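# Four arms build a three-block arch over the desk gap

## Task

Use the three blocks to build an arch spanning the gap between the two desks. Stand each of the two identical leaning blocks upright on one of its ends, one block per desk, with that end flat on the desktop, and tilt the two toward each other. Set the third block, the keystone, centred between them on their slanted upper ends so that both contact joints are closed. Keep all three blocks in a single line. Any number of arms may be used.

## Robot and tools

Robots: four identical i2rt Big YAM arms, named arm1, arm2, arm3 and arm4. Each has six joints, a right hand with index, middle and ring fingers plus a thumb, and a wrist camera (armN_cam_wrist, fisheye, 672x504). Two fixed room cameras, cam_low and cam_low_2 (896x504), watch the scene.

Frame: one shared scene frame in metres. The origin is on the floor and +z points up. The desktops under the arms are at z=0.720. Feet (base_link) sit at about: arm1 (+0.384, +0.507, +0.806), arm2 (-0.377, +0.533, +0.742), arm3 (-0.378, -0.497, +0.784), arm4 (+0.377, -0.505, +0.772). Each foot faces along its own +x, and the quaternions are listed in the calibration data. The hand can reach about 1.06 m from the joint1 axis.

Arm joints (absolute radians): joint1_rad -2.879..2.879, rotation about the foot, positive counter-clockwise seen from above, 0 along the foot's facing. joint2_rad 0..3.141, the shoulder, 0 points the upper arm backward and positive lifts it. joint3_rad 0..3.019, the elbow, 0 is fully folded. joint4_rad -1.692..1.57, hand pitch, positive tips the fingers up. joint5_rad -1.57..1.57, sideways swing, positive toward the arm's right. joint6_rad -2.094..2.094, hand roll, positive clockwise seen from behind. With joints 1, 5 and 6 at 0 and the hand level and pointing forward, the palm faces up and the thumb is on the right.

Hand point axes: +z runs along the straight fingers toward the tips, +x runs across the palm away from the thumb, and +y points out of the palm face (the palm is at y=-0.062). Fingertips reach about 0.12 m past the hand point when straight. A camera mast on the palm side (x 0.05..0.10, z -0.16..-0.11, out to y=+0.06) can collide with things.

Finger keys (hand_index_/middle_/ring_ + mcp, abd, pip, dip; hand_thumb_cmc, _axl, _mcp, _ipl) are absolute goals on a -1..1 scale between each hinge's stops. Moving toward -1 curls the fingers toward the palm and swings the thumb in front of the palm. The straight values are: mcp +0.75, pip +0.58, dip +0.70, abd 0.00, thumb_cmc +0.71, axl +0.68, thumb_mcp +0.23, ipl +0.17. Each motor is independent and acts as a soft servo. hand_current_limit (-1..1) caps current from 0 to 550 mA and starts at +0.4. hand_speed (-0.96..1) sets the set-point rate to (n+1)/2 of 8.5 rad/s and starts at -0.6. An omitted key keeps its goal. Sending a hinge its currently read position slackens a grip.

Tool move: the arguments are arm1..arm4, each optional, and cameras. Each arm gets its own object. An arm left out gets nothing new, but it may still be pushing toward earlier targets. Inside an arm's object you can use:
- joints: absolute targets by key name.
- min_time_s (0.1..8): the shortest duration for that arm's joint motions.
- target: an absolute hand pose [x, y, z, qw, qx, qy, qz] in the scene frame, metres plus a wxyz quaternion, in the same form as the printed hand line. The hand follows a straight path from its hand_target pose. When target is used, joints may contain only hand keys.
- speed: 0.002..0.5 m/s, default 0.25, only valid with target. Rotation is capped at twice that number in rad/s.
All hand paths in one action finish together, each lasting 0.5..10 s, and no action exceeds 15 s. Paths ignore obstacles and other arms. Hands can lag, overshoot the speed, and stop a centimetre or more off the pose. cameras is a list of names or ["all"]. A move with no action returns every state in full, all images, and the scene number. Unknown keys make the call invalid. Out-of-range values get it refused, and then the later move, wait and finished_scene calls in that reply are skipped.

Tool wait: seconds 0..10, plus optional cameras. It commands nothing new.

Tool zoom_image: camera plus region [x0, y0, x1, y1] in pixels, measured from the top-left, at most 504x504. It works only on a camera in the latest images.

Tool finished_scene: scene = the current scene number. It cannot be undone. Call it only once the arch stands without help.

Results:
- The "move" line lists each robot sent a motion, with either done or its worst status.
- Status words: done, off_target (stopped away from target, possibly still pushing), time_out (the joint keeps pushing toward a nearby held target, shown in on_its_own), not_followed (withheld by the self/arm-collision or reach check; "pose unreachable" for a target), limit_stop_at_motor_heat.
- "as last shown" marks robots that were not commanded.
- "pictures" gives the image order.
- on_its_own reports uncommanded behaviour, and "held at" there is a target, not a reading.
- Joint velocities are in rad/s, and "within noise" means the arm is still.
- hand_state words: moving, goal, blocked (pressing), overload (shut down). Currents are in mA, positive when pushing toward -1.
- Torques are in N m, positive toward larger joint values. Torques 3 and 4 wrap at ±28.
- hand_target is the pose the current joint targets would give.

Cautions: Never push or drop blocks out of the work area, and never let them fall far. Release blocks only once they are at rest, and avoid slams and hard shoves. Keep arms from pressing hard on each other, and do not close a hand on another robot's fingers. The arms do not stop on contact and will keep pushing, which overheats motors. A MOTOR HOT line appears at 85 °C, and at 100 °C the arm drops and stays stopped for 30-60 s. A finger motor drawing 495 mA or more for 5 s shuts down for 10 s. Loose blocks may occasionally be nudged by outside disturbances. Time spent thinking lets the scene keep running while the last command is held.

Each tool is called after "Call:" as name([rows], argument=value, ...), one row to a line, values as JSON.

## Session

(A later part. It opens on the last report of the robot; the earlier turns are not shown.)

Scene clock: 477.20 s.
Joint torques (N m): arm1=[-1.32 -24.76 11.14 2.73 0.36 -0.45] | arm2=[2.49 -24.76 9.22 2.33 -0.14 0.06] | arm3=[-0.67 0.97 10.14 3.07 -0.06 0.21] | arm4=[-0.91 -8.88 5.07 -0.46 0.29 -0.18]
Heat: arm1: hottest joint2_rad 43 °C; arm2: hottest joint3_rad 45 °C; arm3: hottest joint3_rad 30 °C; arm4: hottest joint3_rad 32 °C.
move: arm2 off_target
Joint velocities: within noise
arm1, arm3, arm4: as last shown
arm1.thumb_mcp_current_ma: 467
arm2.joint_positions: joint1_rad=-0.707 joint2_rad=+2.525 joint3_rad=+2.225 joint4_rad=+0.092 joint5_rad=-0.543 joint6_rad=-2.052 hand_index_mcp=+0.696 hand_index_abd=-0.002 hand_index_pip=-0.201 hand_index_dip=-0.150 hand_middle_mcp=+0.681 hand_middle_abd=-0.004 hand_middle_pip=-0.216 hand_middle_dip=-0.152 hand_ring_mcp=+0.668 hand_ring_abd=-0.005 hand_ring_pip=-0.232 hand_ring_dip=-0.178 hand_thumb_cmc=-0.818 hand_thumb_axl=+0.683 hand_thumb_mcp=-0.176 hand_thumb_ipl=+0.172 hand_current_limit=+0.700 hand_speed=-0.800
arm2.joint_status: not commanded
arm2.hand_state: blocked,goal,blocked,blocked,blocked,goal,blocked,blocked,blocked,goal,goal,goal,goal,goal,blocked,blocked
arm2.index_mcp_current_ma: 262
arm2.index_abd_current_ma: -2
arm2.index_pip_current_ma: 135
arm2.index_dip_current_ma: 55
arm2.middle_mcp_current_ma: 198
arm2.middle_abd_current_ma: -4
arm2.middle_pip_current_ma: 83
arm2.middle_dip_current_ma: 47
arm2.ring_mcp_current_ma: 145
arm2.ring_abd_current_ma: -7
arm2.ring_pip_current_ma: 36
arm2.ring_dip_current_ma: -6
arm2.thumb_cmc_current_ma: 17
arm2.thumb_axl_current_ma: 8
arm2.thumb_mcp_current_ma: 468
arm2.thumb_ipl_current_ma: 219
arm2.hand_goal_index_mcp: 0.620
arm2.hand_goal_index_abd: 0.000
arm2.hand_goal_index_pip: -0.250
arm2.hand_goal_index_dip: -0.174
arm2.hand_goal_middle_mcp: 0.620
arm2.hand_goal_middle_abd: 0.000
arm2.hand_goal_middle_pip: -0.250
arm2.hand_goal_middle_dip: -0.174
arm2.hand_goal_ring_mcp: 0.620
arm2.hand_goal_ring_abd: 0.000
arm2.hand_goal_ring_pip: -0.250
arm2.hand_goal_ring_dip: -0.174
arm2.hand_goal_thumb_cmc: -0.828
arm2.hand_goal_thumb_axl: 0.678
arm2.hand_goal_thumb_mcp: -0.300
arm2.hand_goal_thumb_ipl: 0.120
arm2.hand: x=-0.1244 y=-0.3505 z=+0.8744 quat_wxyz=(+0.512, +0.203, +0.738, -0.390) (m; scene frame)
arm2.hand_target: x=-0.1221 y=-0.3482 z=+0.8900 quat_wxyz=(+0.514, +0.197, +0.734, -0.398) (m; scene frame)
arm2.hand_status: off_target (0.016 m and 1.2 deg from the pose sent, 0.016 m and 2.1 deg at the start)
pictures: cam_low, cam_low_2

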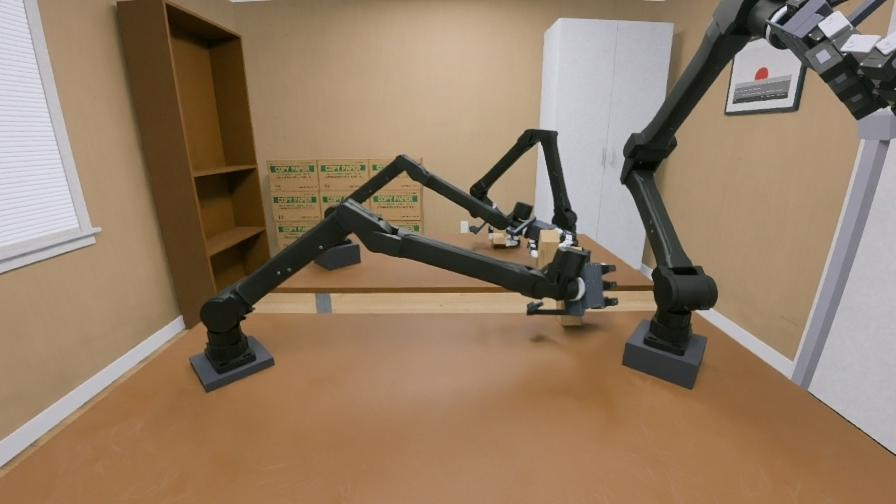

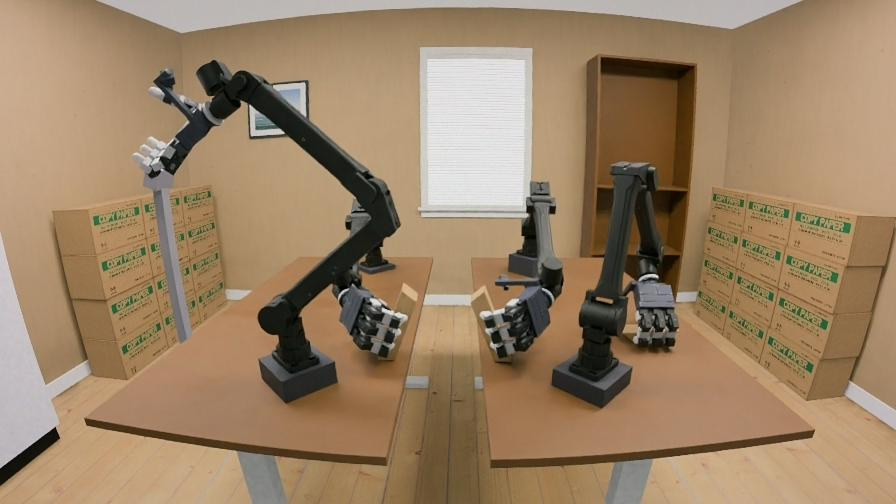

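Call:
move(arm2={"target": [-0.122, -0.337, 0.890, 0.5135, 0.1974, 0.7342, -0.3978], "speed": 0.04}, arm4={"target": [0.677, -0.240, 0.95, -0.006, 0.026, 0.923, -0.383], "speed": 0.15}, cameras=["cam_low_2", "cam_low"])

Call:
zoom_image(camera="cam_low", region=[530, 220, 600, 330])

Scene clock: 482.27 s.
Joint torques (N m): arm1=[-1.38 -24.7 11.1 2.76 0.35 -0.44] | arm2=[2.67 -24.47 9.03 2.29 -0.32 0.11] | arm3=[-0.73 0.91 10.14 3.07 -0.07 0.21] | arm4=[-1.08 -8.35 10.59 -0.65 0.62 -0.16]
Heat: arm1: hottest joint2_rad 43 °C; arm2: hottest joint3_rad 44 °C; arm3: hottest joint3_rad 30 °C; arm4: hottest joint3_rad 32 °C.
move: arm2 off_target; arm4 off_target
Joint velocities: within noise
arm1, arm3: as last shown
arm1.thumb_mcp_current_ma: 468
arm2.joint_positions: joint1_rad=-0.707 joint2_rad=+2.489 joint3_rad=+2.152 joint4_rad=+0.129 joint5_rad=-0.537 joint6_rad=-2.055 hand_index_mcp=+0.686 hand_index_abd=-0.002 hand_index_pip=-0.201 hand_index_dip=-0.150 hand_middle_mcp=+0.681 hand_middle_abd=-0.004 hand_middle_pip=-0.216 hand_middle_dip=-0.152 hand_ring_mcp=+0.678 hand_ring_abd=-0.005 hand_ring_pip=-0.231 hand_ring_dip=-0.178 hand_thumb_cmc=-0.828 hand_thumb_axl=+0.678 hand_thumb_mcp=-0.175 hand_thumb_ipl=+0.172 hand_current_limit=+0.700 hand_speed=-0.800
arm2.joint_status: not commanded
arm2.hand_state: blocked,goal,blocked,blocked,blocked,goal,blocked,blocked,blocked,goal,goal,goal,goal,goal,blocked,blocked
arm2.index_mcp_current_ma: 219
arm2.index_abd_current_ma: -2
arm2.index_pip_current_ma: 135
arm2.index_dip_current_ma: 55
arm2.middle_mcp_current_ma: 198
arm2.middle_abd_current_ma: -4
arm2.middle_pip_current_ma: 83
arm2.middle_dip_current_ma: 47
arm2.ring_mcp_current_ma: 184
arm2.ring_abd_current_ma: -7
arm2.ring_pip_current_ma: 41
arm2.ring_dip_current_ma: -6
arm2.thumb_cmc_current_ma: 0
arm2.thumb_axl_current_ma: 0
arm2.thumb_mcp_current_ma: 467
arm2.thumb_ipl_current_ma: 219
arm2.hand_goal_index_mcp: 0.620
arm2.hand_goal_index_abd: 0.000
arm2.hand_goal_index_pip: -0.250
arm2.hand_goal_index_dip: -0.174
arm2.hand_goal_middle_mcp: 0.620
arm2.hand_goal_middle_abd: 0.000
arm2.hand_goal_middle_pip: -0.250
arm2.hand_goal_middle_dip: -0.174
arm2.hand_goal_ring_mcp: 0.620
arm2.hand_goal_ring_abd: 0.000
arm2.hand_goal_ring_pip: -0.250
arm2.hand_goal_ring_dip: -0.174
arm2.hand_goal_thumb_cmc: -0.828
arm2.hand_goal_thumb_axl: 0.678
arm2.hand_goal_thumb_mcp: -0.300
arm2.hand_goal_thumb_ipl: 0.120
arm2.hand: x=-0.1257 y=-0.3409 z=+0.8736 quat_wxyz=(+0.510, +0.204, +0.738, -0.393) (m; scene frame)
arm2.hand_target: x=-0.1218 y=-0.3372 z=+0.8897 quat_wxyz=(+0.514, +0.197, +0.734, -0.398) (m; scene frame)
arm2.hand_status: off_target (0.017 m and 1.1 deg from the pose sent, 0.021 m and 1.3 deg at the start)
arm4.joint_positions: joint1_rad=-1.464 joint2_rad=+1.412 joint3_rad=+1.130 joint4_rad=-1.668 joint5_rad=+0.454 joint6_rad=-0.667 hand_index_mcp=+0.785 hand_index_abd=-0.003 hand_index_pip=-0.229 hand_index_dip=-0.159 hand_middle_mcp=+0.772 hand_middle_abd=+0.001 hand_middle_pip=-0.230 hand_middle_dip=-0.157 hand_ring_mcp=+0.761 hand_ring_abd=+0.001 hand_ring_pip=-0.231 hand_ring_dip=-0.159 hand_thumb_cmc=-0.811 hand_thumb_axl=+0.687 hand_thumb_mcp=-0.227 hand_thumb_ipl=+0.181 hand_current_limit=+0.650 hand_speed=-0.800
arm4.joint_status: not commanded
arm4.hand_state: blocked,goal,blocked,goal,blocked,goal,blocked,goal,blocked,goal,blocked,goal,goal,goal,blocked,blocked
arm4.index_mcp_current_ma: 234
arm4.index_abd_current_ma: -5
arm4.index_pip_current_ma: 86
arm4.index_dip_current_ma: 36
arm4.middle_mcp_current_ma: 179
arm4.middle_abd_current_ma: 1
arm4.middle_pip_current_ma: 84
arm4.middle_dip_current_ma: 42
arm4.ring_mcp_current_ma: 133
arm4.ring_abd_current_ma: 1
arm4.ring_pip_current_ma: 81
arm4.ring_dip_current_ma: 36
arm4.thumb_cmc_current_ma: 43
arm4.thumb_axl_current_ma: 24
arm4.thumb_mcp_current_ma: 454
arm4.thumb_ipl_current_ma: 232
arm4.hand_goal_index_mcp: 0.720
arm4.hand_goal_index_abd: 0.000
arm4.hand_goal_index_pip: -0.260
arm4.hand_goal_index_dip: -0.174
arm4.hand_goal_middle_mcp: 0.720
arm4.hand_goal_middle_abd: 0.000
arm4.hand_goal_middle_pip: -0.260
arm4.hand_goal_middle_dip: -0.174
arm4.hand_goal_ring_mcp: 0.720
arm4.hand_goal_ring_abd: 0.000
arm4.hand_goal_ring_pip: -0.260
arm4.hand_goal_ring_dip: -0.174
arm4.hand_goal_thumb_cmc: -0.828
arm4.hand_goal_thumb_axl: 0.678
arm4.hand_goal_thumb_mcp: -0.360
arm4.hand_goal_thumb_ipl: 0.130
arm4.on_its_own: hand_ring_mcp moved -0.021 toward your old target +0.720
arm4.hand: x=+0.6629 y=-0.2501 z=+0.9229 quat_wxyz=(+0.054, -0.013, +0.956, -0.286) (m; scene frame)
arm4.hand_target: x=+0.6763 y=-0.2412 z=+0.9490 quat_wxyz=(+0.073, -0.007, +0.961, -0.267) (m; scene frame)
arm4.hand_status: off_target (0.032 m and 14.3 deg from the pose sent, 0.192 m and 0.1 deg at the start; a joint's target at an end of its range on 53 of 68 steps)
pictures: cam_low, cam_low_2

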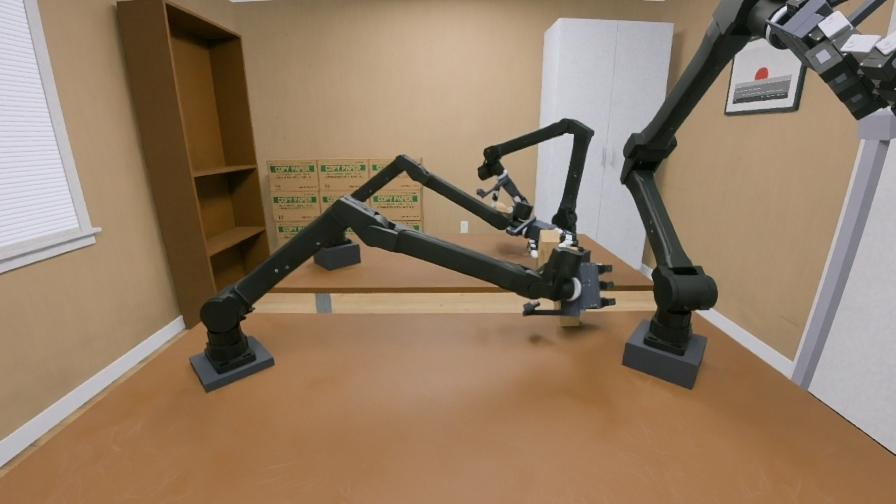

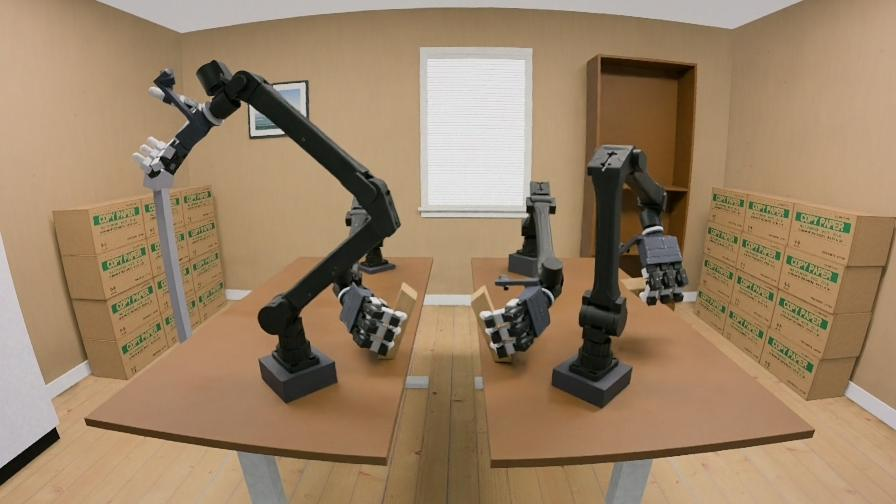

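Scaled by 4.582 from the camera's 896x504 image, which has a finer 1280x720 frame.

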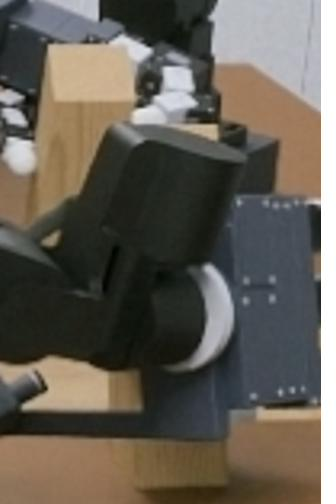

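Call:
move(arm2={"target": [-0.122, -0.341, 0.872, 0.5135, 0.1974, 0.7342, -0.3978], "speed": 0.04}, cameras=["cam_low_2", "cam_low"])

Call:
zoom_image(camera="cam_low", region=[530, 220, 600, 280])

Call:
zoom_image(camera="cam_low", region=[530, 270, 600, 330])

Call:
zoom_image(camera="cam_low_2", region=[370, 285, 430, 370])

Scene clock: 489.13 s.
Joint torques (N m): arm1=[-1.2 -24.53 11.11 2.74 0.36 -0.44] | arm2=[2.61 -22.12 10.29 2.78 -0.31 0.1] | arm3=[-0.67 0.91 10.14 3.07 -0.06 0.21] | arm4=[-1.32 -8.35 10.66 -0.66 0.62 -0.17]
Heat: arm1: hottest joint2_rad 43 °C; arm2: hottest joint3_rad 43 °C; arm3: hottest joint3_rad 30 °C; arm4: hottest joint3_rad 33 °C.
move: arm2 done
Joint velocities: within noise
arm1: as last shown
arm1.thumb_mcp_current_ma: 467
arm2.joint_positions: joint1_rad=-0.707 joint2_rad=+2.489 joint3_rad=+2.152 joint4_rad=+0.136 joint5_rad=-0.538 joint6_rad=-2.055 hand_index_mcp=+0.686 hand_index_abd=-0.002 hand_index_pip=-0.201 hand_index_dip=-0.150 hand_middle_mcp=+0.681 hand_middle_abd=-0.004 hand_middle_pip=-0.216 hand_middle_dip=-0.152 hand_ring_mcp=+0.678 hand_ring_abd=-0.005 hand_ring_pip=-0.231 hand_ring_dip=-0.178 hand_thumb_cmc=-0.826 hand_thumb_axl=+0.678 hand_thumb_mcp=-0.174 hand_thumb_ipl=+0.172 hand_current_limit=+0.700 hand_speed=-0.800
arm2.joint_status: not commanded
arm2.hand_state: blocked,goal,blocked,blocked,blocked,goal,blocked,blocked,blocked,goal,goal,goal,goal,goal,blocked,blocked
arm2.index_mcp_current_ma: 219
arm2.index_abd_current_ma: -2
arm2.index_pip_current_ma: 135
arm2.index_dip_current_ma: 55
arm2.middle_mcp_current_ma: 198
arm2.middle_abd_current_ma: -4
arm2.middle_pip_current_ma: 83
arm2.middle_dip_current_ma: 47
arm2.ring_mcp_current_ma: 184
arm2.ring_abd_current_ma: -7
arm2.ring_pip_current_ma: 41
arm2.ring_dip_current_ma: -6
arm2.thumb_cmc_current_ma: 2
arm2.thumb_axl_current_ma: 0
arm2.thumb_mcp_current_ma: 468
arm2.thumb_ipl_current_ma: 219
arm2.hand_goal_index_mcp: 0.620
arm2.hand_goal_index_abd: 0.000
arm2.hand_goal_index_pip: -0.250
arm2.hand_goal_index_dip: -0.174
arm2.hand_goal_middle_mcp: 0.620
arm2.hand_goal_middle_abd: 0.000
arm2.hand_goal_middle_pip: -0.250
arm2.hand_goal_middle_dip: -0.174
arm2.hand_goal_ring_mcp: 0.620
arm2.hand_goal_ring_abd: 0.000
arm2.hand_goal_ring_pip: -0.250
arm2.hand_goal_ring_dip: -0.174
arm2.hand_goal_thumb_cmc: -0.828
arm2.hand_goal_thumb_axl: 0.678
arm2.hand_goal_thumb_mcp: -0.300
arm2.hand_goal_thumb_ipl: 0.120
arm2.hand: x=-0.1256 y=-0.3412 z=+0.8747 quat_wxyz=(+0.511, +0.202, +0.736, -0.395) (m; scene frame)
arm2.hand_target: x=-0.1218 y=-0.3409 z=+0.8719 quat_wxyz=(+0.514, +0.197, +0.734, -0.398) (m; scene frame)
arm2.hand_status: done (0.005 m and 0.7 deg from the pose sent, 0.004 m and 1.1 deg at the start)
arm3.joint_positions: joint1_rad=+2.287 joint2_rad=+0.696 joint3_rad=+1.402 joint4_rad=-1.217 joint5_rad=+0.002 joint6_rad=-0.516 hand_index_mcp=+0.953 hand_index_abd=+0.001 hand_index_pip=+0.099 hand_index_dip=-0.171 hand_middle_mcp=+0.954 hand_middle_abd=+0.001 hand_middle_pip=+0.099 hand_middle_dip=-0.171 hand_ring_mcp=+0.953 hand_ring_abd=+0.001 hand_ring_pip=+0.099 hand_ring_dip=-0.171 hand_thumb_cmc=-0.831 hand_thumb_axl=+0.679 hand_thumb_mcp=-0.004 hand_thumb_ipl=+0.169 hand_current_limit=+0.400 hand_speed=-0.800
arm3.joint_status: not commanded
arm3.hand_state: goal,goal,goal,goal,goal,goal,goal,goal,goal,goal,goal,goal,goal,goal,goal,goal
arm3.index_mcp_current_ma: 1
arm3.index_abd_current_ma: 0
arm3.index_pip_current_ma: 0
arm3.index_dip_current_ma: 1
arm3.middle_mcp_current_ma: 2
arm3.middle_abd_current_ma: 0
arm3.middle_pip_current_ma: 0
arm3.middle_dip_current_ma: 1
arm3.ring_mcp_current_ma: 1
arm3.ring_abd_current_ma: 0
arm3.ring_pip_current_ma: 0
arm3.ring_dip_current_ma: 1
arm3.thumb_cmc_current_ma: -1
arm3.thumb_axl_current_ma: 0
arm3.thumb_mcp_current_ma: -3
arm3.thumb_ipl_current_ma: 0
arm3.hand_goal_index_mcp: 0.950
arm3.hand_goal_index_abd: 0.000
arm3.hand_goal_index_pip: 0.100
arm3.hand_goal_index_dip: -0.174
arm3.hand_goal_middle_mcp: 0.950
arm3.hand_goal_middle_abd: 0.000
arm3.hand_goal_middle_pip: 0.100
arm3.hand_goal_middle_dip: -0.174
arm3.hand_goal_ring_mcp: 0.950
arm3.hand_goal_ring_abd: 0.000
arm3.hand_goal_ring_pip: 0.100
arm3.hand_goal_ring_dip: -0.174
arm3.hand_goal_thumb_cmc: -0.828
arm3.hand_goal_thumb_axl: 0.678
arm3.hand_goal_thumb_mcp: 0.000
arm3.hand_goal_thumb_ipl: 0.168
arm3.hand: x=-0.7032 y=-0.5122 z=+1.4092 quat_wxyz=(-0.249, -0.742, +0.442, +0.439) (m; scene frame)
arm3.hand_target: x=-0.7061 y=-0.5156 z=+1.4115 quat_wxyz=(-0.259, -0.739, +0.441, +0.438) (m; scene frame)
arm3.hand_status: not commanded
arm4.joint_positions: joint1_rad=-1.464 joint2_rad=+1.412 joint3_rad=+1.130 joint4_rad=-1.668 joint5_rad=+0.454 joint6_rad=-0.668 hand_index_mcp=+0.785 hand_index_abd=-0.003 hand_index_pip=-0.229 hand_index_dip=-0.159 hand_middle_mcp=+0.772 hand_middle_abd=+0.001 hand_middle_pip=-0.230 hand_middle_dip=-0.157 hand_ring_mcp=+0.761 hand_ring_abd=+0.001 hand_ring_pip=-0.231 hand_ring_dip=-0.159 hand_thumb_cmc=-0.811 hand_thumb_axl=+0.687 hand_thumb_mcp=-0.227 hand_thumb_ipl=+0.181 hand_current_limit=+0.650 hand_speed=-0.800
arm4.joint_status: not commanded
arm4.hand_state: blocked,goal,blocked,goal,blocked,goal,blocked,goal,blocked,goal,blocked,goal,goal,goal,blocked,blocked
arm4.index_mcp_current_ma: 234
arm4.index_abd_current_ma: -5
arm4.index_pip_current_ma: 86
arm4.index_dip_current_ma: 36
arm4.middle_mcp_current_ma: 179
arm4.middle_abd_current_ma: 1
arm4.middle_pip_current_ma: 84
arm4.middle_dip_current_ma: 42
arm4.ring_mcp_current_ma: 133
arm4.ring_abd_current_ma: 1
arm4.ring_pip_current_ma: 81
arm4.ring_dip_current_ma: 36
arm4.thumb_cmc_current_ma: 43
arm4.thumb_axl_current_ma: 24
arm4.thumb_mcp_current_ma: 454
arm4.thumb_ipl_current_ma: 232
arm4.hand_goal_index_mcp: 0.720
arm4.hand_goal_index_abd: 0.000
arm4.hand_goal_index_pip: -0.260
arm4.hand_goal_index_dip: -0.174
arm4.hand_goal_middle_mcp: 0.720
arm4.hand_goal_middle_abd: 0.000
arm4.hand_goal_middle_pip: -0.260
arm4.hand_goal_middle_dip: -0.174
arm4.hand_goal_ring_mcp: 0.720
arm4.hand_goal_ring_abd: 0.000
arm4.hand_goal_ring_pip: -0.260
arm4.hand_goal_ring_dip: -0.174
arm4.hand_goal_thumb_cmc: -0.828
arm4.hand_goal_thumb_axl: 0.678
arm4.hand_goal_thumb_mcp: -0.360
arm4.hand_goal_thumb_ipl: 0.130
arm4.hand: x=+0.6628 y=-0.2500 z=+0.9229 quat_wxyz=(+0.054, -0.013, +0.956, -0.286) (m; scene frame)
arm4.hand_target: x=+0.6763 y=-0.2412 z=+0.9490 quat_wxyz=(+0.073, -0.007, +0.961, -0.267) (m; scene frame)
arm4.hand_status: not commanded
pictures: cam_low, cam_low_2

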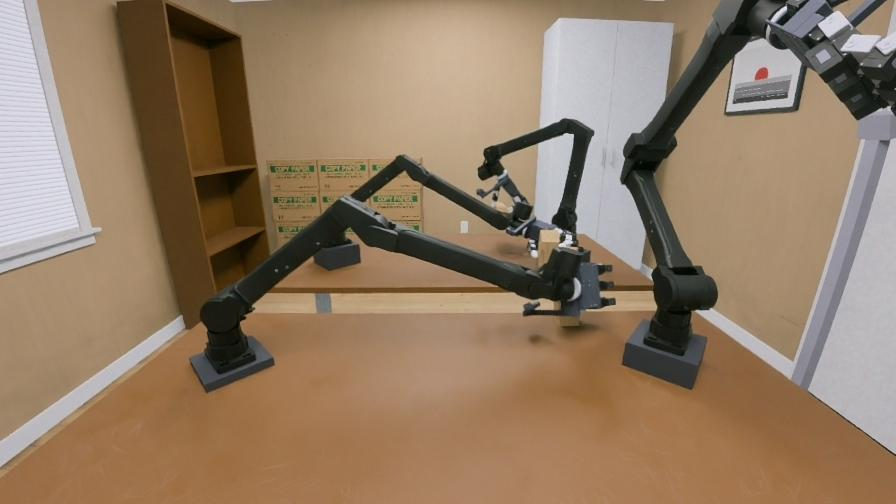

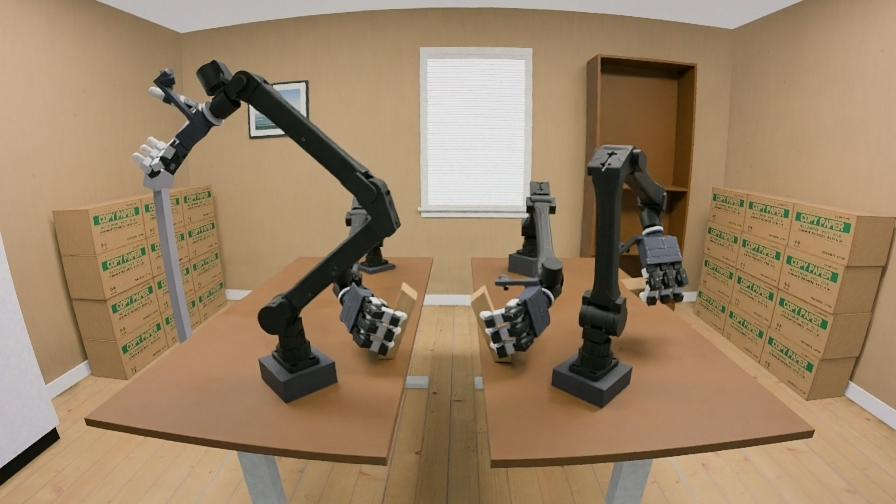

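Scaled by 7.200 from the camera's 896x504 image, which has a finer 1280x720 frame.

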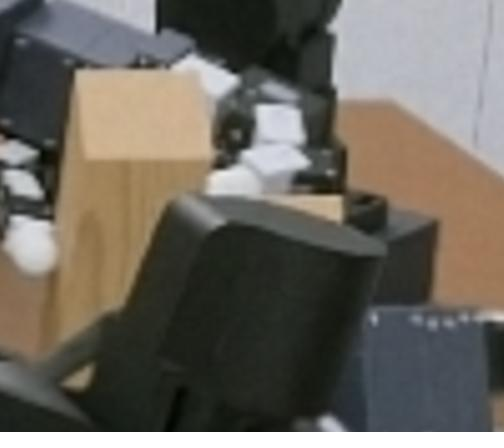

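Scaled by 7.200 from the camera's 896x504 image, which has a finer 1280x720 frame.

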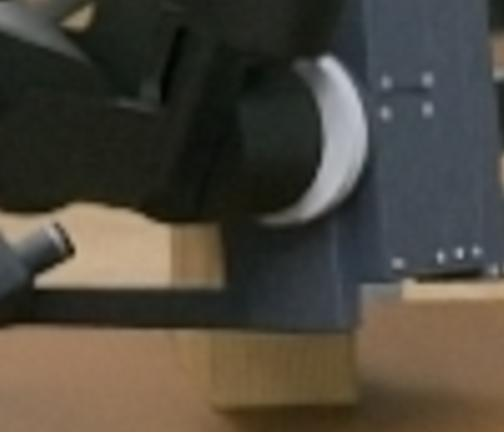

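Scaled by 5.929 from the camera's 896x504 image, which has a finer 1280x720 frame.

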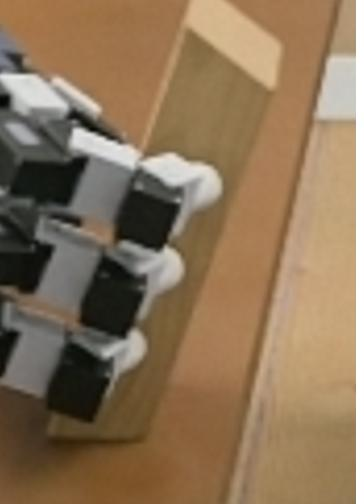

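Call:
move(arm2={"target": [-0.122, -0.349, 0.855, 0.5135, 0.1974, 0.7342, -0.3978], "speed": 0.04}, arm4={"target": [0.67, -0.23, 1.0, 0.054, -0.013, 0.956, -0.286], "speed": 0.15}, cameras=["cam_low_2", "cam_low"])

Call:
zoom_image(camera="cam_low", region=[530, 220, 600, 280])

Call:
zoom_image(camera="cam_low", region=[530, 270, 600, 330])

Call:
zoom_image(camera="cam_low_2", region=[370, 285, 430, 370])

Scene clock: 494.30 s.
Joint torques (N m): arm1=[-1.32 -24.82 11.04 2.71 0.36 -0.44] | arm2=[2.49 -19.37 13.53 2.61 -0.21 0.1] | arm3=[-0.67 0.97 10.15 3.06 -0.06 0.21] | arm4=[-0.85 -7.47 11.36 -0.36 0.41 -0.15]
Heat: arm1: hottest joint2_rad 43 °C; arm2: hottest joint3_rad 42 °C; arm3: hottest joint3_rad 30 °C; arm4: hottest joint3_rad 34 °C.
move: arm2 off_target; arm4 off_target
Joint velocities: within noise
arm1.joint_positions: joint1_rad=+0.714 joint2_rad=+2.495 joint3_rad=+2.014 joint4_rad=+0.252 joint5_rad=+0.547 joint6_rad=+1.992 hand_index_mcp=+0.728 hand_index_abd=+0.003 hand_index_pip=-0.200 hand_index_dip=-0.153 hand_middle_mcp=+0.710 hand_middle_abd=+0.003 hand_middle_pip=-0.214 hand_middle_dip=-0.153 hand_ring_mcp=+0.683 hand_ring_abd=+0.003 hand_ring_pip=-0.213 hand_ring_dip=-0.160 hand_thumb_cmc=-0.800 hand_thumb_axl=+0.685 hand_thumb_mcp=-0.214 hand_thumb_ipl=+0.180 hand_current_limit=+0.700 hand_speed=-0.800
arm1.joint_status: not commanded
arm1.hand_state: blocked,goal,blocked,blocked,blocked,goal,blocked,blocked,blocked,goal,blocked,goal,blocked,goal,blocked,blocked
arm1.index_mcp_current_ma: 260
arm1.index_abd_current_ma: 1
arm1.index_pip_current_ma: 105
arm1.index_dip_current_ma: 31
arm1.middle_mcp_current_ma: 186
arm1.middle_abd_current_ma: 2
arm1.middle_pip_current_ma: 65
arm1.middle_dip_current_ma: 30
arm1.ring_mcp_current_ma: 93
arm1.ring_abd_current_ma: 1
arm1.ring_pip_current_ma: 69
arm1.ring_dip_current_ma: 16
arm1.thumb_cmc_current_ma: 46
arm1.thumb_axl_current_ma: 9
arm1.thumb_mcp_current_ma: 467
arm1.thumb_ipl_current_ma: 210
arm1.hand_goal_index_mcp: 0.640
arm1.hand_goal_index_abd: 0.000
arm1.hand_goal_index_pip: -0.250
arm1.hand_goal_index_dip: -0.174
arm1.hand_goal_middle_mcp: 0.640
arm1.hand_goal_middle_abd: 0.000
arm1.hand_goal_middle_pip: -0.250
arm1.hand_goal_middle_dip: -0.174
arm1.hand_goal_ring_mcp: 0.640
arm1.hand_goal_ring_abd: 0.000
arm1.hand_goal_ring_pip: -0.250
arm1.hand_goal_ring_dip: -0.174
arm1.hand_goal_thumb_cmc: -0.828
arm1.hand_goal_thumb_axl: 0.678
arm1.hand_goal_thumb_mcp: -0.330
arm1.hand_goal_thumb_ipl: 0.120
arm1.hand: x=+0.1417 y=-0.3453 z=+0.8374 quat_wxyz=(+0.524, +0.230, -0.737, +0.359) (m; scene frame)
arm1.hand_target: x=+0.1337 y=-0.3538 z=+0.8683 quat_wxyz=(+0.542, +0.218, -0.719, +0.376) (m; scene frame)
arm1.hand_status: not commanded
arm2.joint_positions: joint1_rad=-0.707 joint2_rad=+2.493 joint3_rad=+2.152 joint4_rad=+0.147 joint5_rad=-0.540 joint6_rad=-2.055 hand_index_mcp=+0.686 hand_index_abd=-0.002 hand_index_pip=-0.201 hand_index_dip=-0.150 hand_middle_mcp=+0.679 hand_middle_abd=-0.004 hand_middle_pip=-0.216 hand_middle_dip=-0.152 hand_ring_mcp=+0.673 hand_ring_abd=-0.005 hand_ring_pip=-0.232 hand_ring_dip=-0.178 hand_thumb_cmc=-0.822 hand_thumb_axl=+0.679 hand_thumb_mcp=-0.173 hand_thumb_ipl=+0.172 hand_current_limit=+0.700 hand_speed=-0.800
arm2.joint_status: not commanded
arm2.hand_state: blocked,goal,blocked,blocked,blocked,goal,blocked,blocked,blocked,goal,goal,goal,goal,goal,blocked,blocked
arm2.index_mcp_current_ma: 219
arm2.index_abd_current_ma: -2
arm2.index_pip_current_ma: 135
arm2.index_dip_current_ma: 55
arm2.middle_mcp_current_ma: 188
arm2.middle_abd_current_ma: -4
arm2.middle_pip_current_ma: 83
arm2.middle_dip_current_ma: 47
arm2.ring_mcp_current_ma: 165
arm2.ring_abd_current_ma: -7
arm2.ring_pip_current_ma: 36
arm2.ring_dip_current_ma: -6
arm2.thumb_cmc_current_ma: 10
arm2.thumb_axl_current_ma: 1
arm2.thumb_mcp_current_ma: 468
arm2.thumb_ipl_current_ma: 219
arm2.hand_goal_index_mcp: 0.620
arm2.hand_goal_index_abd: 0.000
arm2.hand_goal_index_pip: -0.250
arm2.hand_goal_index_dip: -0.174
arm2.hand_goal_middle_mcp: 0.620
arm2.hand_goal_middle_abd: 0.000
arm2.hand_goal_middle_pip: -0.250
arm2.hand_goal_middle_dip: -0.174
arm2.hand_goal_ring_mcp: 0.620
arm2.hand_goal_ring_abd: 0.000
arm2.hand_goal_ring_pip: -0.250
arm2.hand_goal_ring_dip: -0.174
arm2.hand_goal_thumb_cmc: -0.828
arm2.hand_goal_thumb_axl: 0.678
arm2.hand_goal_thumb_mcp: -0.300
arm2.hand_goal_thumb_ipl: 0.120
arm2.hand: x=-0.1254 y=-0.3414 z=+0.8733 quat_wxyz=(+0.512, +0.199, +0.735, -0.397) (m; scene frame)
arm2.hand_target: x=-0.1222 y=-0.3475 z=+0.8550 quat_wxyz=(+0.513, +0.198, +0.734, -0.398) (m; scene frame)
arm2.hand_status: off_target (0.020 m and 0.3 deg from the pose sent, 0.022 m and 0.7 deg at the start)
arm3: as last shown
arm4.joint_positions: joint1_rad=-1.464 joint2_rad=+1.315 joint3_rad=+1.170 joint4_rad=-1.669 joint5_rad=+0.442 joint6_rad=-0.751 hand_index_mcp=+0.785 hand_index_abd=-0.003 hand_index_pip=-0.229 hand_index_dip=-0.159 hand_middle_mcp=+0.772 hand_middle_abd=+0.001 hand_middle_pip=-0.230 hand_middle_dip=-0.157 hand_ring_mcp=+0.761 hand_ring_abd=+0.001 hand_ring_pip=-0.231 hand_ring_dip=-0.159 hand_thumb_cmc=-0.811 hand_thumb_axl=+0.687 hand_thumb_mcp=-0.227 hand_thumb_ipl=+0.181 hand_current_limit=+0.650 hand_speed=-0.800
arm4.joint_status: not commanded
arm4.hand_state: blocked,goal,blocked,goal,blocked,goal,blocked,goal,blocked,goal,blocked,goal,goal,goal,blocked,blocked
arm4.index_mcp_current_ma: 234
arm4.index_abd_current_ma: -5
arm4.index_pip_current_ma: 87
arm4.index_dip_current_ma: 36
arm4.middle_mcp_current_ma: 179
arm4.middle_abd_current_ma: 1
arm4.middle_pip_current_ma: 85
arm4.middle_dip_current_ma: 42
arm4.ring_mcp_current_ma: 133
arm4.ring_abd_current_ma: 1
arm4.ring_pip_current_ma: 81
arm4.ring_dip_current_ma: 36
arm4.thumb_cmc_current_ma: 43
arm4.thumb_axl_current_ma: 24
arm4.thumb_mcp_current_ma: 454
arm4.thumb_ipl_current_ma: 232
arm4.hand_goal_index_mcp: 0.720
arm4.hand_goal_index_abd: 0.000
arm4.hand_goal_index_pip: -0.260
arm4.hand_goal_index_dip: -0.174
arm4.hand_goal_middle_mcp: 0.720
arm4.hand_goal_middle_abd: 0.000
arm4.hand_goal_middle_pip: -0.260
arm4.hand_goal_middle_dip: -0.174
arm4.hand_goal_ring_mcp: 0.720
arm4.hand_goal_ring_abd: 0.000
arm4.hand_goal_ring_pip: -0.260
arm4.hand_goal_ring_dip: -0.174
arm4.hand_goal_thumb_cmc: -0.828
arm4.hand_goal_thumb_axl: 0.678
arm4.hand_goal_thumb_mcp: -0.360
arm4.hand_goal_thumb_ipl: 0.130
arm4.hand: x=+0.6598 y=-0.2407 z=+0.9704 quat_wxyz=(+0.084, -0.038, +0.967, -0.238) (m; scene frame)
arm4.hand_target: x=+0.6694 y=-0.2311 z=+0.9991 quat_wxyz=(+0.103, -0.034, +0.970, -0.216) (m; scene frame)
arm4.hand_status: off_target (0.033 m and 7.2 deg from the pose sent, 0.080 m and 0.1 deg at the start; a joint's target at an end of its range on 39 of 39 steps)
pictures: cam_low, cam_low_2

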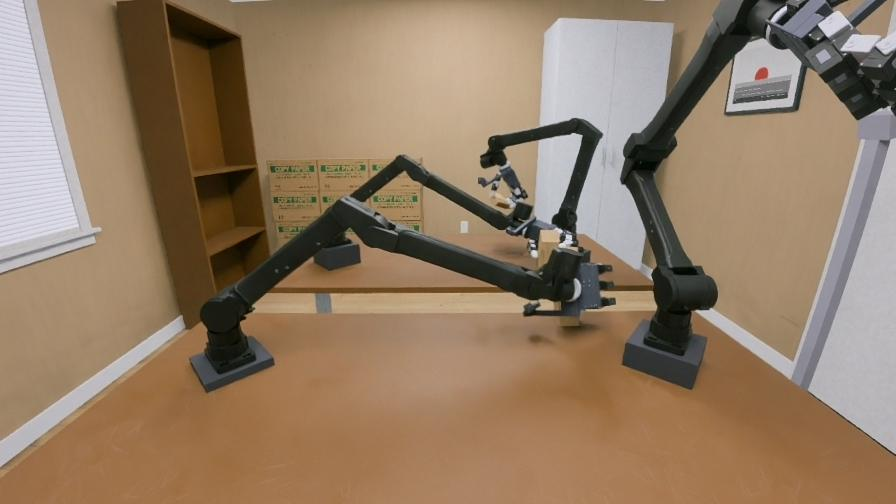

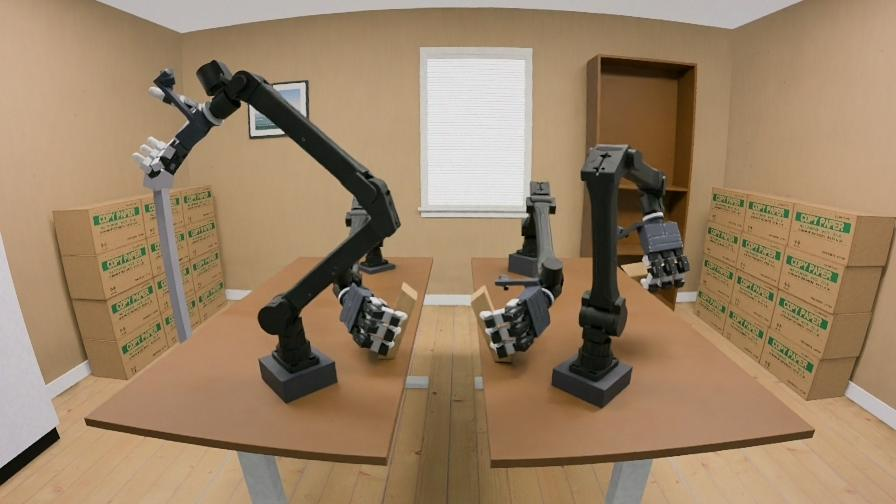

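Scaled by 7.200 from the camera's 896x504 image, which has a finer 1280x720 frame.

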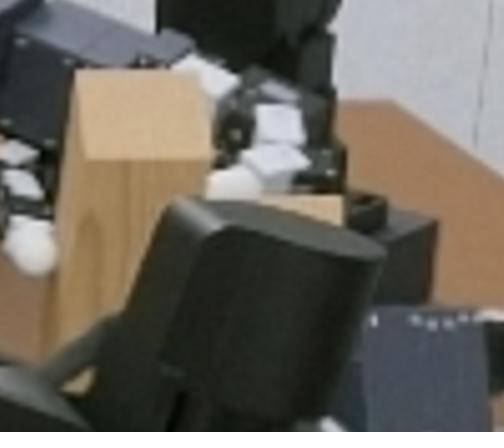

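Scaled by 7.200 from the camera's 896x504 image, which has a finer 1280x720 frame.

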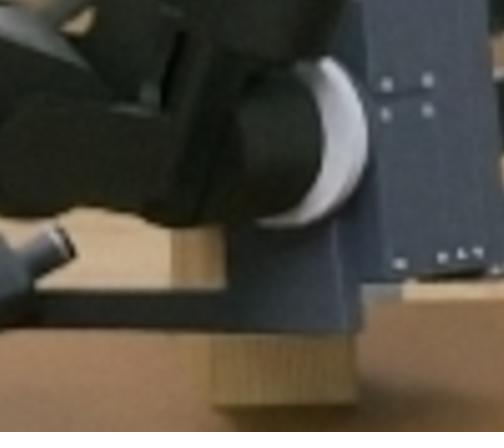

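Scaled by 5.929 from the camera's 896x504 image, which has a finer 1280x720 frame.

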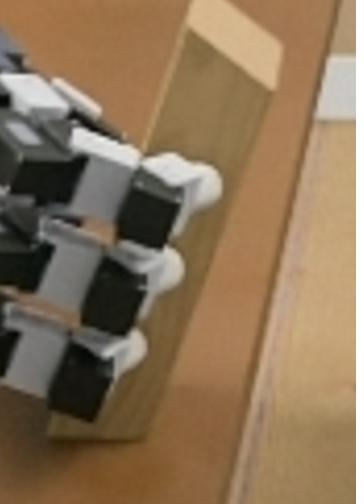

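Call:
move(arm4={"joints": {"joint2_rad": 0.95, "joint3_rad": 1.5, "joint4_rad": -1.6}, "min_time_s": 2.0}, arm2={"target": [-0.122, -0.347, 0.868, 0.5135, 0.1974, 0.7342, -0.3978], "speed": 0.04}, cameras=["cam_low_2"])

Scene clock: 512.37 s.
Joint torques (N m): arm1=[-1.32 -24.59 11.04 2.78 0.34 -0.44] | arm2=[2.49 -20.72 13.39 1.92 -0.2 0.11] | arm3=[-0.73 0.97 10.14 3.06 -0.06 0.2] | arm4=[-0.85 -3.31 12.29 2 0.43 0.02]
Heat: arm1: hottest joint2_rad 43 °C; arm2: hottest joint3_rad 42 °C; arm3: hottest joint3_rad 30 °C; arm4: hottest joint3_rad 36 °C.
move: arm2 done; arm4 done
Joint velocities: within noise
arm1, arm3: as last shown
arm1.thumb_mcp_current_ma: 468
arm2.joint_positions: joint1_rad=-0.707 joint2_rad=+2.493 joint3_rad=+2.152 joint4_rad=+0.147 joint5_rad=-0.540 joint6_rad=-2.055 hand_index_mcp=+0.686 hand_index_abd=-0.002 hand_index_pip=-0.201 hand_index_dip=-0.150 hand_middle_mcp=+0.679 hand_middle_abd=-0.004 hand_middle_pip=-0.216 hand_middle_dip=-0.152 hand_ring_mcp=+0.673 hand_ring_abd=-0.005 hand_ring_pip=-0.232 hand_ring_dip=-0.178 hand_thumb_cmc=-0.822 hand_thumb_axl=+0.679 hand_thumb_mcp=-0.173 hand_thumb_ipl=+0.172 hand_current_limit=+0.700 hand_speed=-0.800
arm2.joint_status: not commanded
arm2.hand_state: blocked,goal,blocked,blocked,blocked,goal,blocked,blocked,blocked,goal,goal,goal,goal,goal,blocked,blocked
arm2.index_mcp_current_ma: 219
arm2.index_abd_current_ma: -2
arm2.index_pip_current_ma: 135
arm2.index_dip_current_ma: 55
arm2.middle_mcp_current_ma: 188
arm2.middle_abd_current_ma: -4
arm2.middle_pip_current_ma: 83
arm2.middle_dip_current_ma: 47
arm2.ring_mcp_current_ma: 165
arm2.ring_abd_current_ma: -7
arm2.ring_pip_current_ma: 36
arm2.ring_dip_current_ma: -6
arm2.thumb_cmc_current_ma: 10
arm2.thumb_axl_current_ma: 1
arm2.thumb_mcp_current_ma: 467
arm2.thumb_ipl_current_ma: 219
arm2.hand_goal_index_mcp: 0.620
arm2.hand_goal_index_abd: 0.000
arm2.hand_goal_index_pip: -0.250
arm2.hand_goal_index_dip: -0.174
arm2.hand_goal_middle_mcp: 0.620
arm2.hand_goal_middle_abd: 0.000
arm2.hand_goal_middle_pip: -0.250
arm2.hand_goal_middle_dip: -0.174
arm2.hand_goal_ring_mcp: 0.620
arm2.hand_goal_ring_abd: 0.000
arm2.hand_goal_ring_pip: -0.250
arm2.hand_goal_ring_dip: -0.174
arm2.hand_goal_thumb_cmc: -0.828
arm2.hand_goal_thumb_axl: 0.678
arm2.hand_goal_thumb_mcp: -0.300
arm2.hand_goal_thumb_ipl: 0.120
arm2.hand: x=-0.1254 y=-0.3414 z=+0.8733 quat_wxyz=(+0.512, +0.199, +0.735, -0.397) (m; scene frame)
arm2.hand_target: x=-0.1220 y=-0.3465 z=+0.8680 quat_wxyz=(+0.513, +0.198, +0.734, -0.398) (m; scene frame)
arm2.hand_status: done (0.008 m and 0.3 deg from the pose sent, 0.008 m and 0.3 deg at the start)
arm4.joint_positions: joint1_rad=-1.464 joint2_rad=+0.962 joint3_rad=+1.434 joint4_rad=-1.623 joint5_rad=+0.441 joint6_rad=-0.761 hand_index_mcp=+0.785 hand_index_abd=-0.003 hand_index_pip=-0.229 hand_index_dip=-0.159 hand_middle_mcp=+0.772 hand_middle_abd=+0.000 hand_middle_pip=-0.229 hand_middle_dip=-0.157 hand_ring_mcp=+0.761 hand_ring_abd=+0.000 hand_ring_pip=-0.231 hand_ring_dip=-0.159 hand_thumb_cmc=-0.811 hand_thumb_axl=+0.687 hand_thumb_mcp=-0.227 hand_thumb_ipl=+0.181 hand_current_limit=+0.650 hand_speed=-0.800
arm4.joint_status: all done
arm4.hand_state: blocked,goal,blocked,goal,blocked,goal,blocked,goal,blocked,goal,blocked,goal,goal,goal,blocked,blocked
arm4.index_mcp_current_ma: 234
arm4.index_abd_current_ma: -5
arm4.index_pip_current_ma: 88
arm4.index_dip_current_ma: 36
arm4.middle_mcp_current_ma: 179
arm4.middle_abd_current_ma: 0
arm4.middle_pip_current_ma: 86
arm4.middle_dip_current_ma: 42
arm4.ring_mcp_current_ma: 133
arm4.ring_abd_current_ma: 0
arm4.ring_pip_current_ma: 81
arm4.ring_dip_current_ma: 36
arm4.thumb_cmc_current_ma: 43
arm4.thumb_axl_current_ma: 24
arm4.thumb_mcp_current_ma: 454
arm4.thumb_ipl_current_ma: 232
arm4.hand_goal_index_mcp: 0.720
arm4.hand_goal_index_abd: 0.000
arm4.hand_goal_index_pip: -0.260
arm4.hand_goal_index_dip: -0.174
arm4.hand_goal_middle_mcp: 0.720
arm4.hand_goal_middle_abd: 0.000
arm4.hand_goal_middle_pip: -0.260
arm4.hand_goal_middle_dip: -0.174
arm4.hand_goal_ring_mcp: 0.720
arm4.hand_goal_ring_abd: 0.000
arm4.hand_goal_ring_pip: -0.260
arm4.hand_goal_ring_dip: -0.174
arm4.hand_goal_thumb_cmc: -0.828
arm4.hand_goal_thumb_axl: 0.678
arm4.hand_goal_thumb_mcp: -0.360
arm4.hand_goal_thumb_ipl: 0.130
arm4.hand: x=+0.6495 y=-0.2472 z=+1.2297 quat_wxyz=(+0.298, +0.028, +0.954, +0.001) (m; scene frame)
arm4.hand_target: x=+0.6505 y=-0.2481 z=+1.2718 quat_wxyz=(+0.329, +0.041, +0.943, +0.037) (m; scene frame)
arm4.hand_status: not commanded
pictures: cam_low_2

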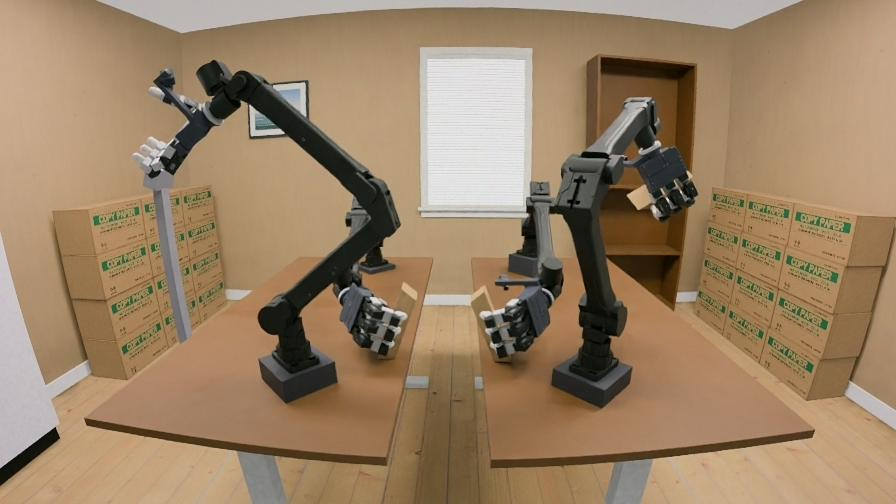

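Call:
move(arm4={"joints": {"joint1_rad": 0.578, "joint2_rad": 0.95, "joint3_rad": 1.5, "joint4_rad": -1.5, "joint5_rad": 0.753, "joint6_rad": -1.925}, "min_time_s": 3.5}, cameras=["cam_low_2", "cam_low", "arm4_cam_wrist"])

Scene clock: 518.33 s.
Joint torques (N m): arm1=[-1.26 -24.82 11.1 2.78 0.35 -0.44] | arm2=[2.55 -20.66 13.39 1.91 -0.2 0.11] | arm3=[-0.62 0.91 10.14 3.07 -0.06 0.21] | arm4=[0.15 -3.72 12.36 1.91 0.92 -0.08]
Heat: arm1: hottest joint2_rad 43 °C; arm2: hottest joint3_rad 42 °C; arm3: hottest joint3_rad 30 °C; arm4: hottest joint3_rad 37 °C.
move: arm4 done
Joint velocities: within noise
arm1, arm2, arm3: as last shown
arm4.joint_positions: joint1_rad=+0.568 joint2_rad=+0.962 joint3_rad=+1.434 joint4_rad=-1.520 joint5_rad=+0.748 joint6_rad=-1.917 hand_index_mcp=+0.784 hand_index_abd=-0.003 hand_index_pip=-0.229 hand_index_dip=-0.159 hand_middle_mcp=+0.771 hand_middle_abd=+0.000 hand_middle_pip=-0.229 hand_middle_dip=-0.157 hand_ring_mcp=+0.761 hand_ring_abd=+0.000 hand_ring_pip=-0.231 hand_ring_dip=-0.159 hand_thumb_cmc=-0.811 hand_thumb_axl=+0.687 hand_thumb_mcp=-0.227 hand_thumb_ipl=+0.181 hand_current_limit=+0.650 hand_speed=-0.800
arm4.joint_status: all done
arm4.hand_state: blocked,goal,blocked,goal,blocked,goal,blocked,goal,blocked,goal,blocked,goal,goal,goal,blocked,blocked
arm4.index_mcp_current_ma: 230
arm4.index_abd_current_ma: -5
arm4.index_pip_current_ma: 88
arm4.index_dip_current_ma: 36
arm4.middle_mcp_current_ma: 174
arm4.middle_abd_current_ma: 0
arm4.middle_pip_current_ma: 87
arm4.middle_dip_current_ma: 42
arm4.ring_mcp_current_ma: 132
arm4.ring_abd_current_ma: 0
arm4.ring_pip_current_ma: 81
arm4.ring_dip_current_ma: 36
arm4.thumb_cmc_current_ma: 43
arm4.thumb_axl_current_ma: 24
arm4.thumb_mcp_current_ma: 454
arm4.thumb_ipl_current_ma: 232
arm4.hand_goal_index_mcp: 0.720
arm4.hand_goal_index_abd: 0.000
arm4.hand_goal_index_pip: -0.260
arm4.hand_goal_index_dip: -0.174
arm4.hand_goal_middle_mcp: 0.720
arm4.hand_goal_middle_abd: 0.000
arm4.hand_goal_middle_pip: -0.260
arm4.hand_goal_middle_dip: -0.174
arm4.hand_goal_ring_mcp: 0.720
arm4.hand_goal_ring_abd: 0.000
arm4.hand_goal_ring_pip: -0.260
arm4.hand_goal_ring_dip: -0.174
arm4.hand_goal_thumb_cmc: -0.828
arm4.hand_goal_thumb_axl: 0.678
arm4.hand_goal_thumb_mcp: -0.360
arm4.hand_goal_thumb_ipl: 0.130
arm4.hand: x=+0.0753 y=-0.3642 z=+1.1932 quat_wxyz=(+0.406, -0.904, +0.057, +0.120) (m; scene frame)
arm4.hand_target: x=+0.0717 y=-0.3652 z=+1.2299 quat_wxyz=(+0.416, -0.892, +0.068, +0.163) (m; scene frame)
arm4.hand_status: not commanded
pictures: arm4_cam_wrist, cam_low, cam_low_2
camera_calibration:
arm4_cam_wrist: T_world_to_cam=[[-0.891396, -0.405157, -0.203125, 0.191222], [-0.145574, -0.168483, 0.974896, -1.2601], [-0.429209, 0.898588, 0.0912047, 0.375891], [0, 0, 0, 1]] pos_world=[0.148353, -0.472602, 1.23303]

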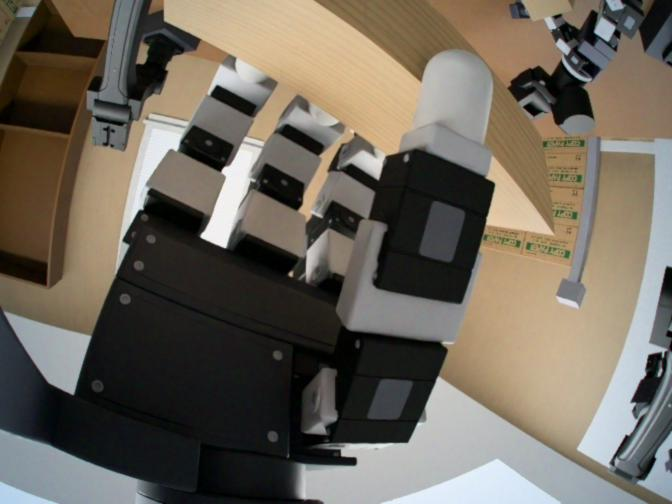

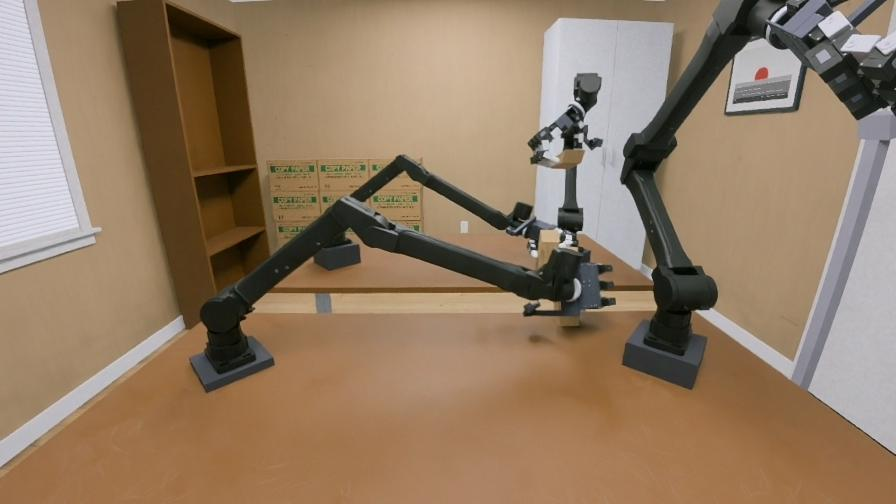

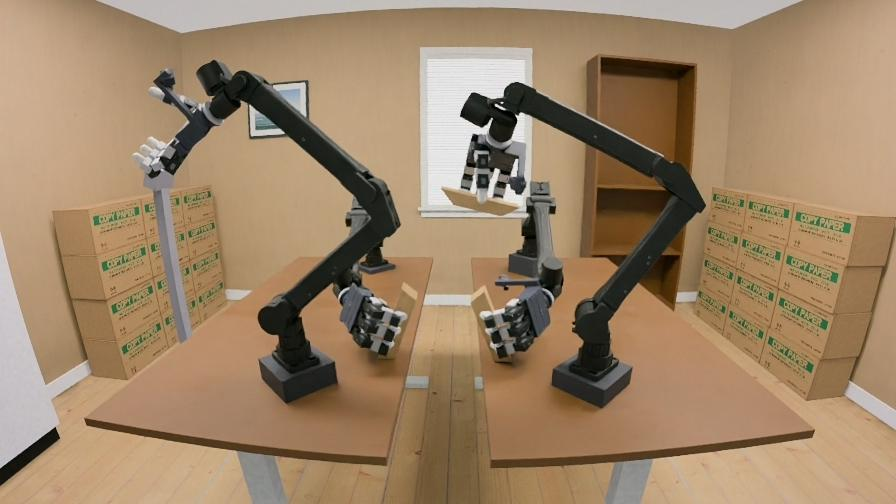

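Call:
zoom_image(camera="cam_low_2", region=[420, 130, 540, 230])

Scaled by 4.200 from the camera's 896x504 image, which has a finer 1280x720 frame.

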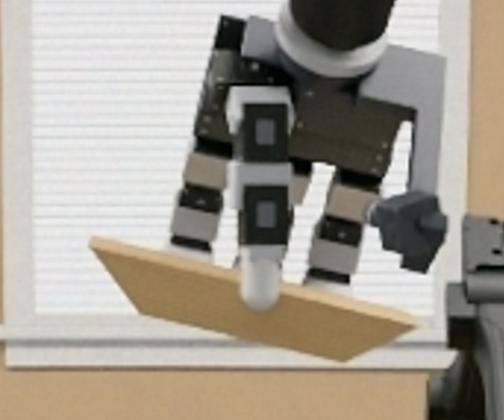

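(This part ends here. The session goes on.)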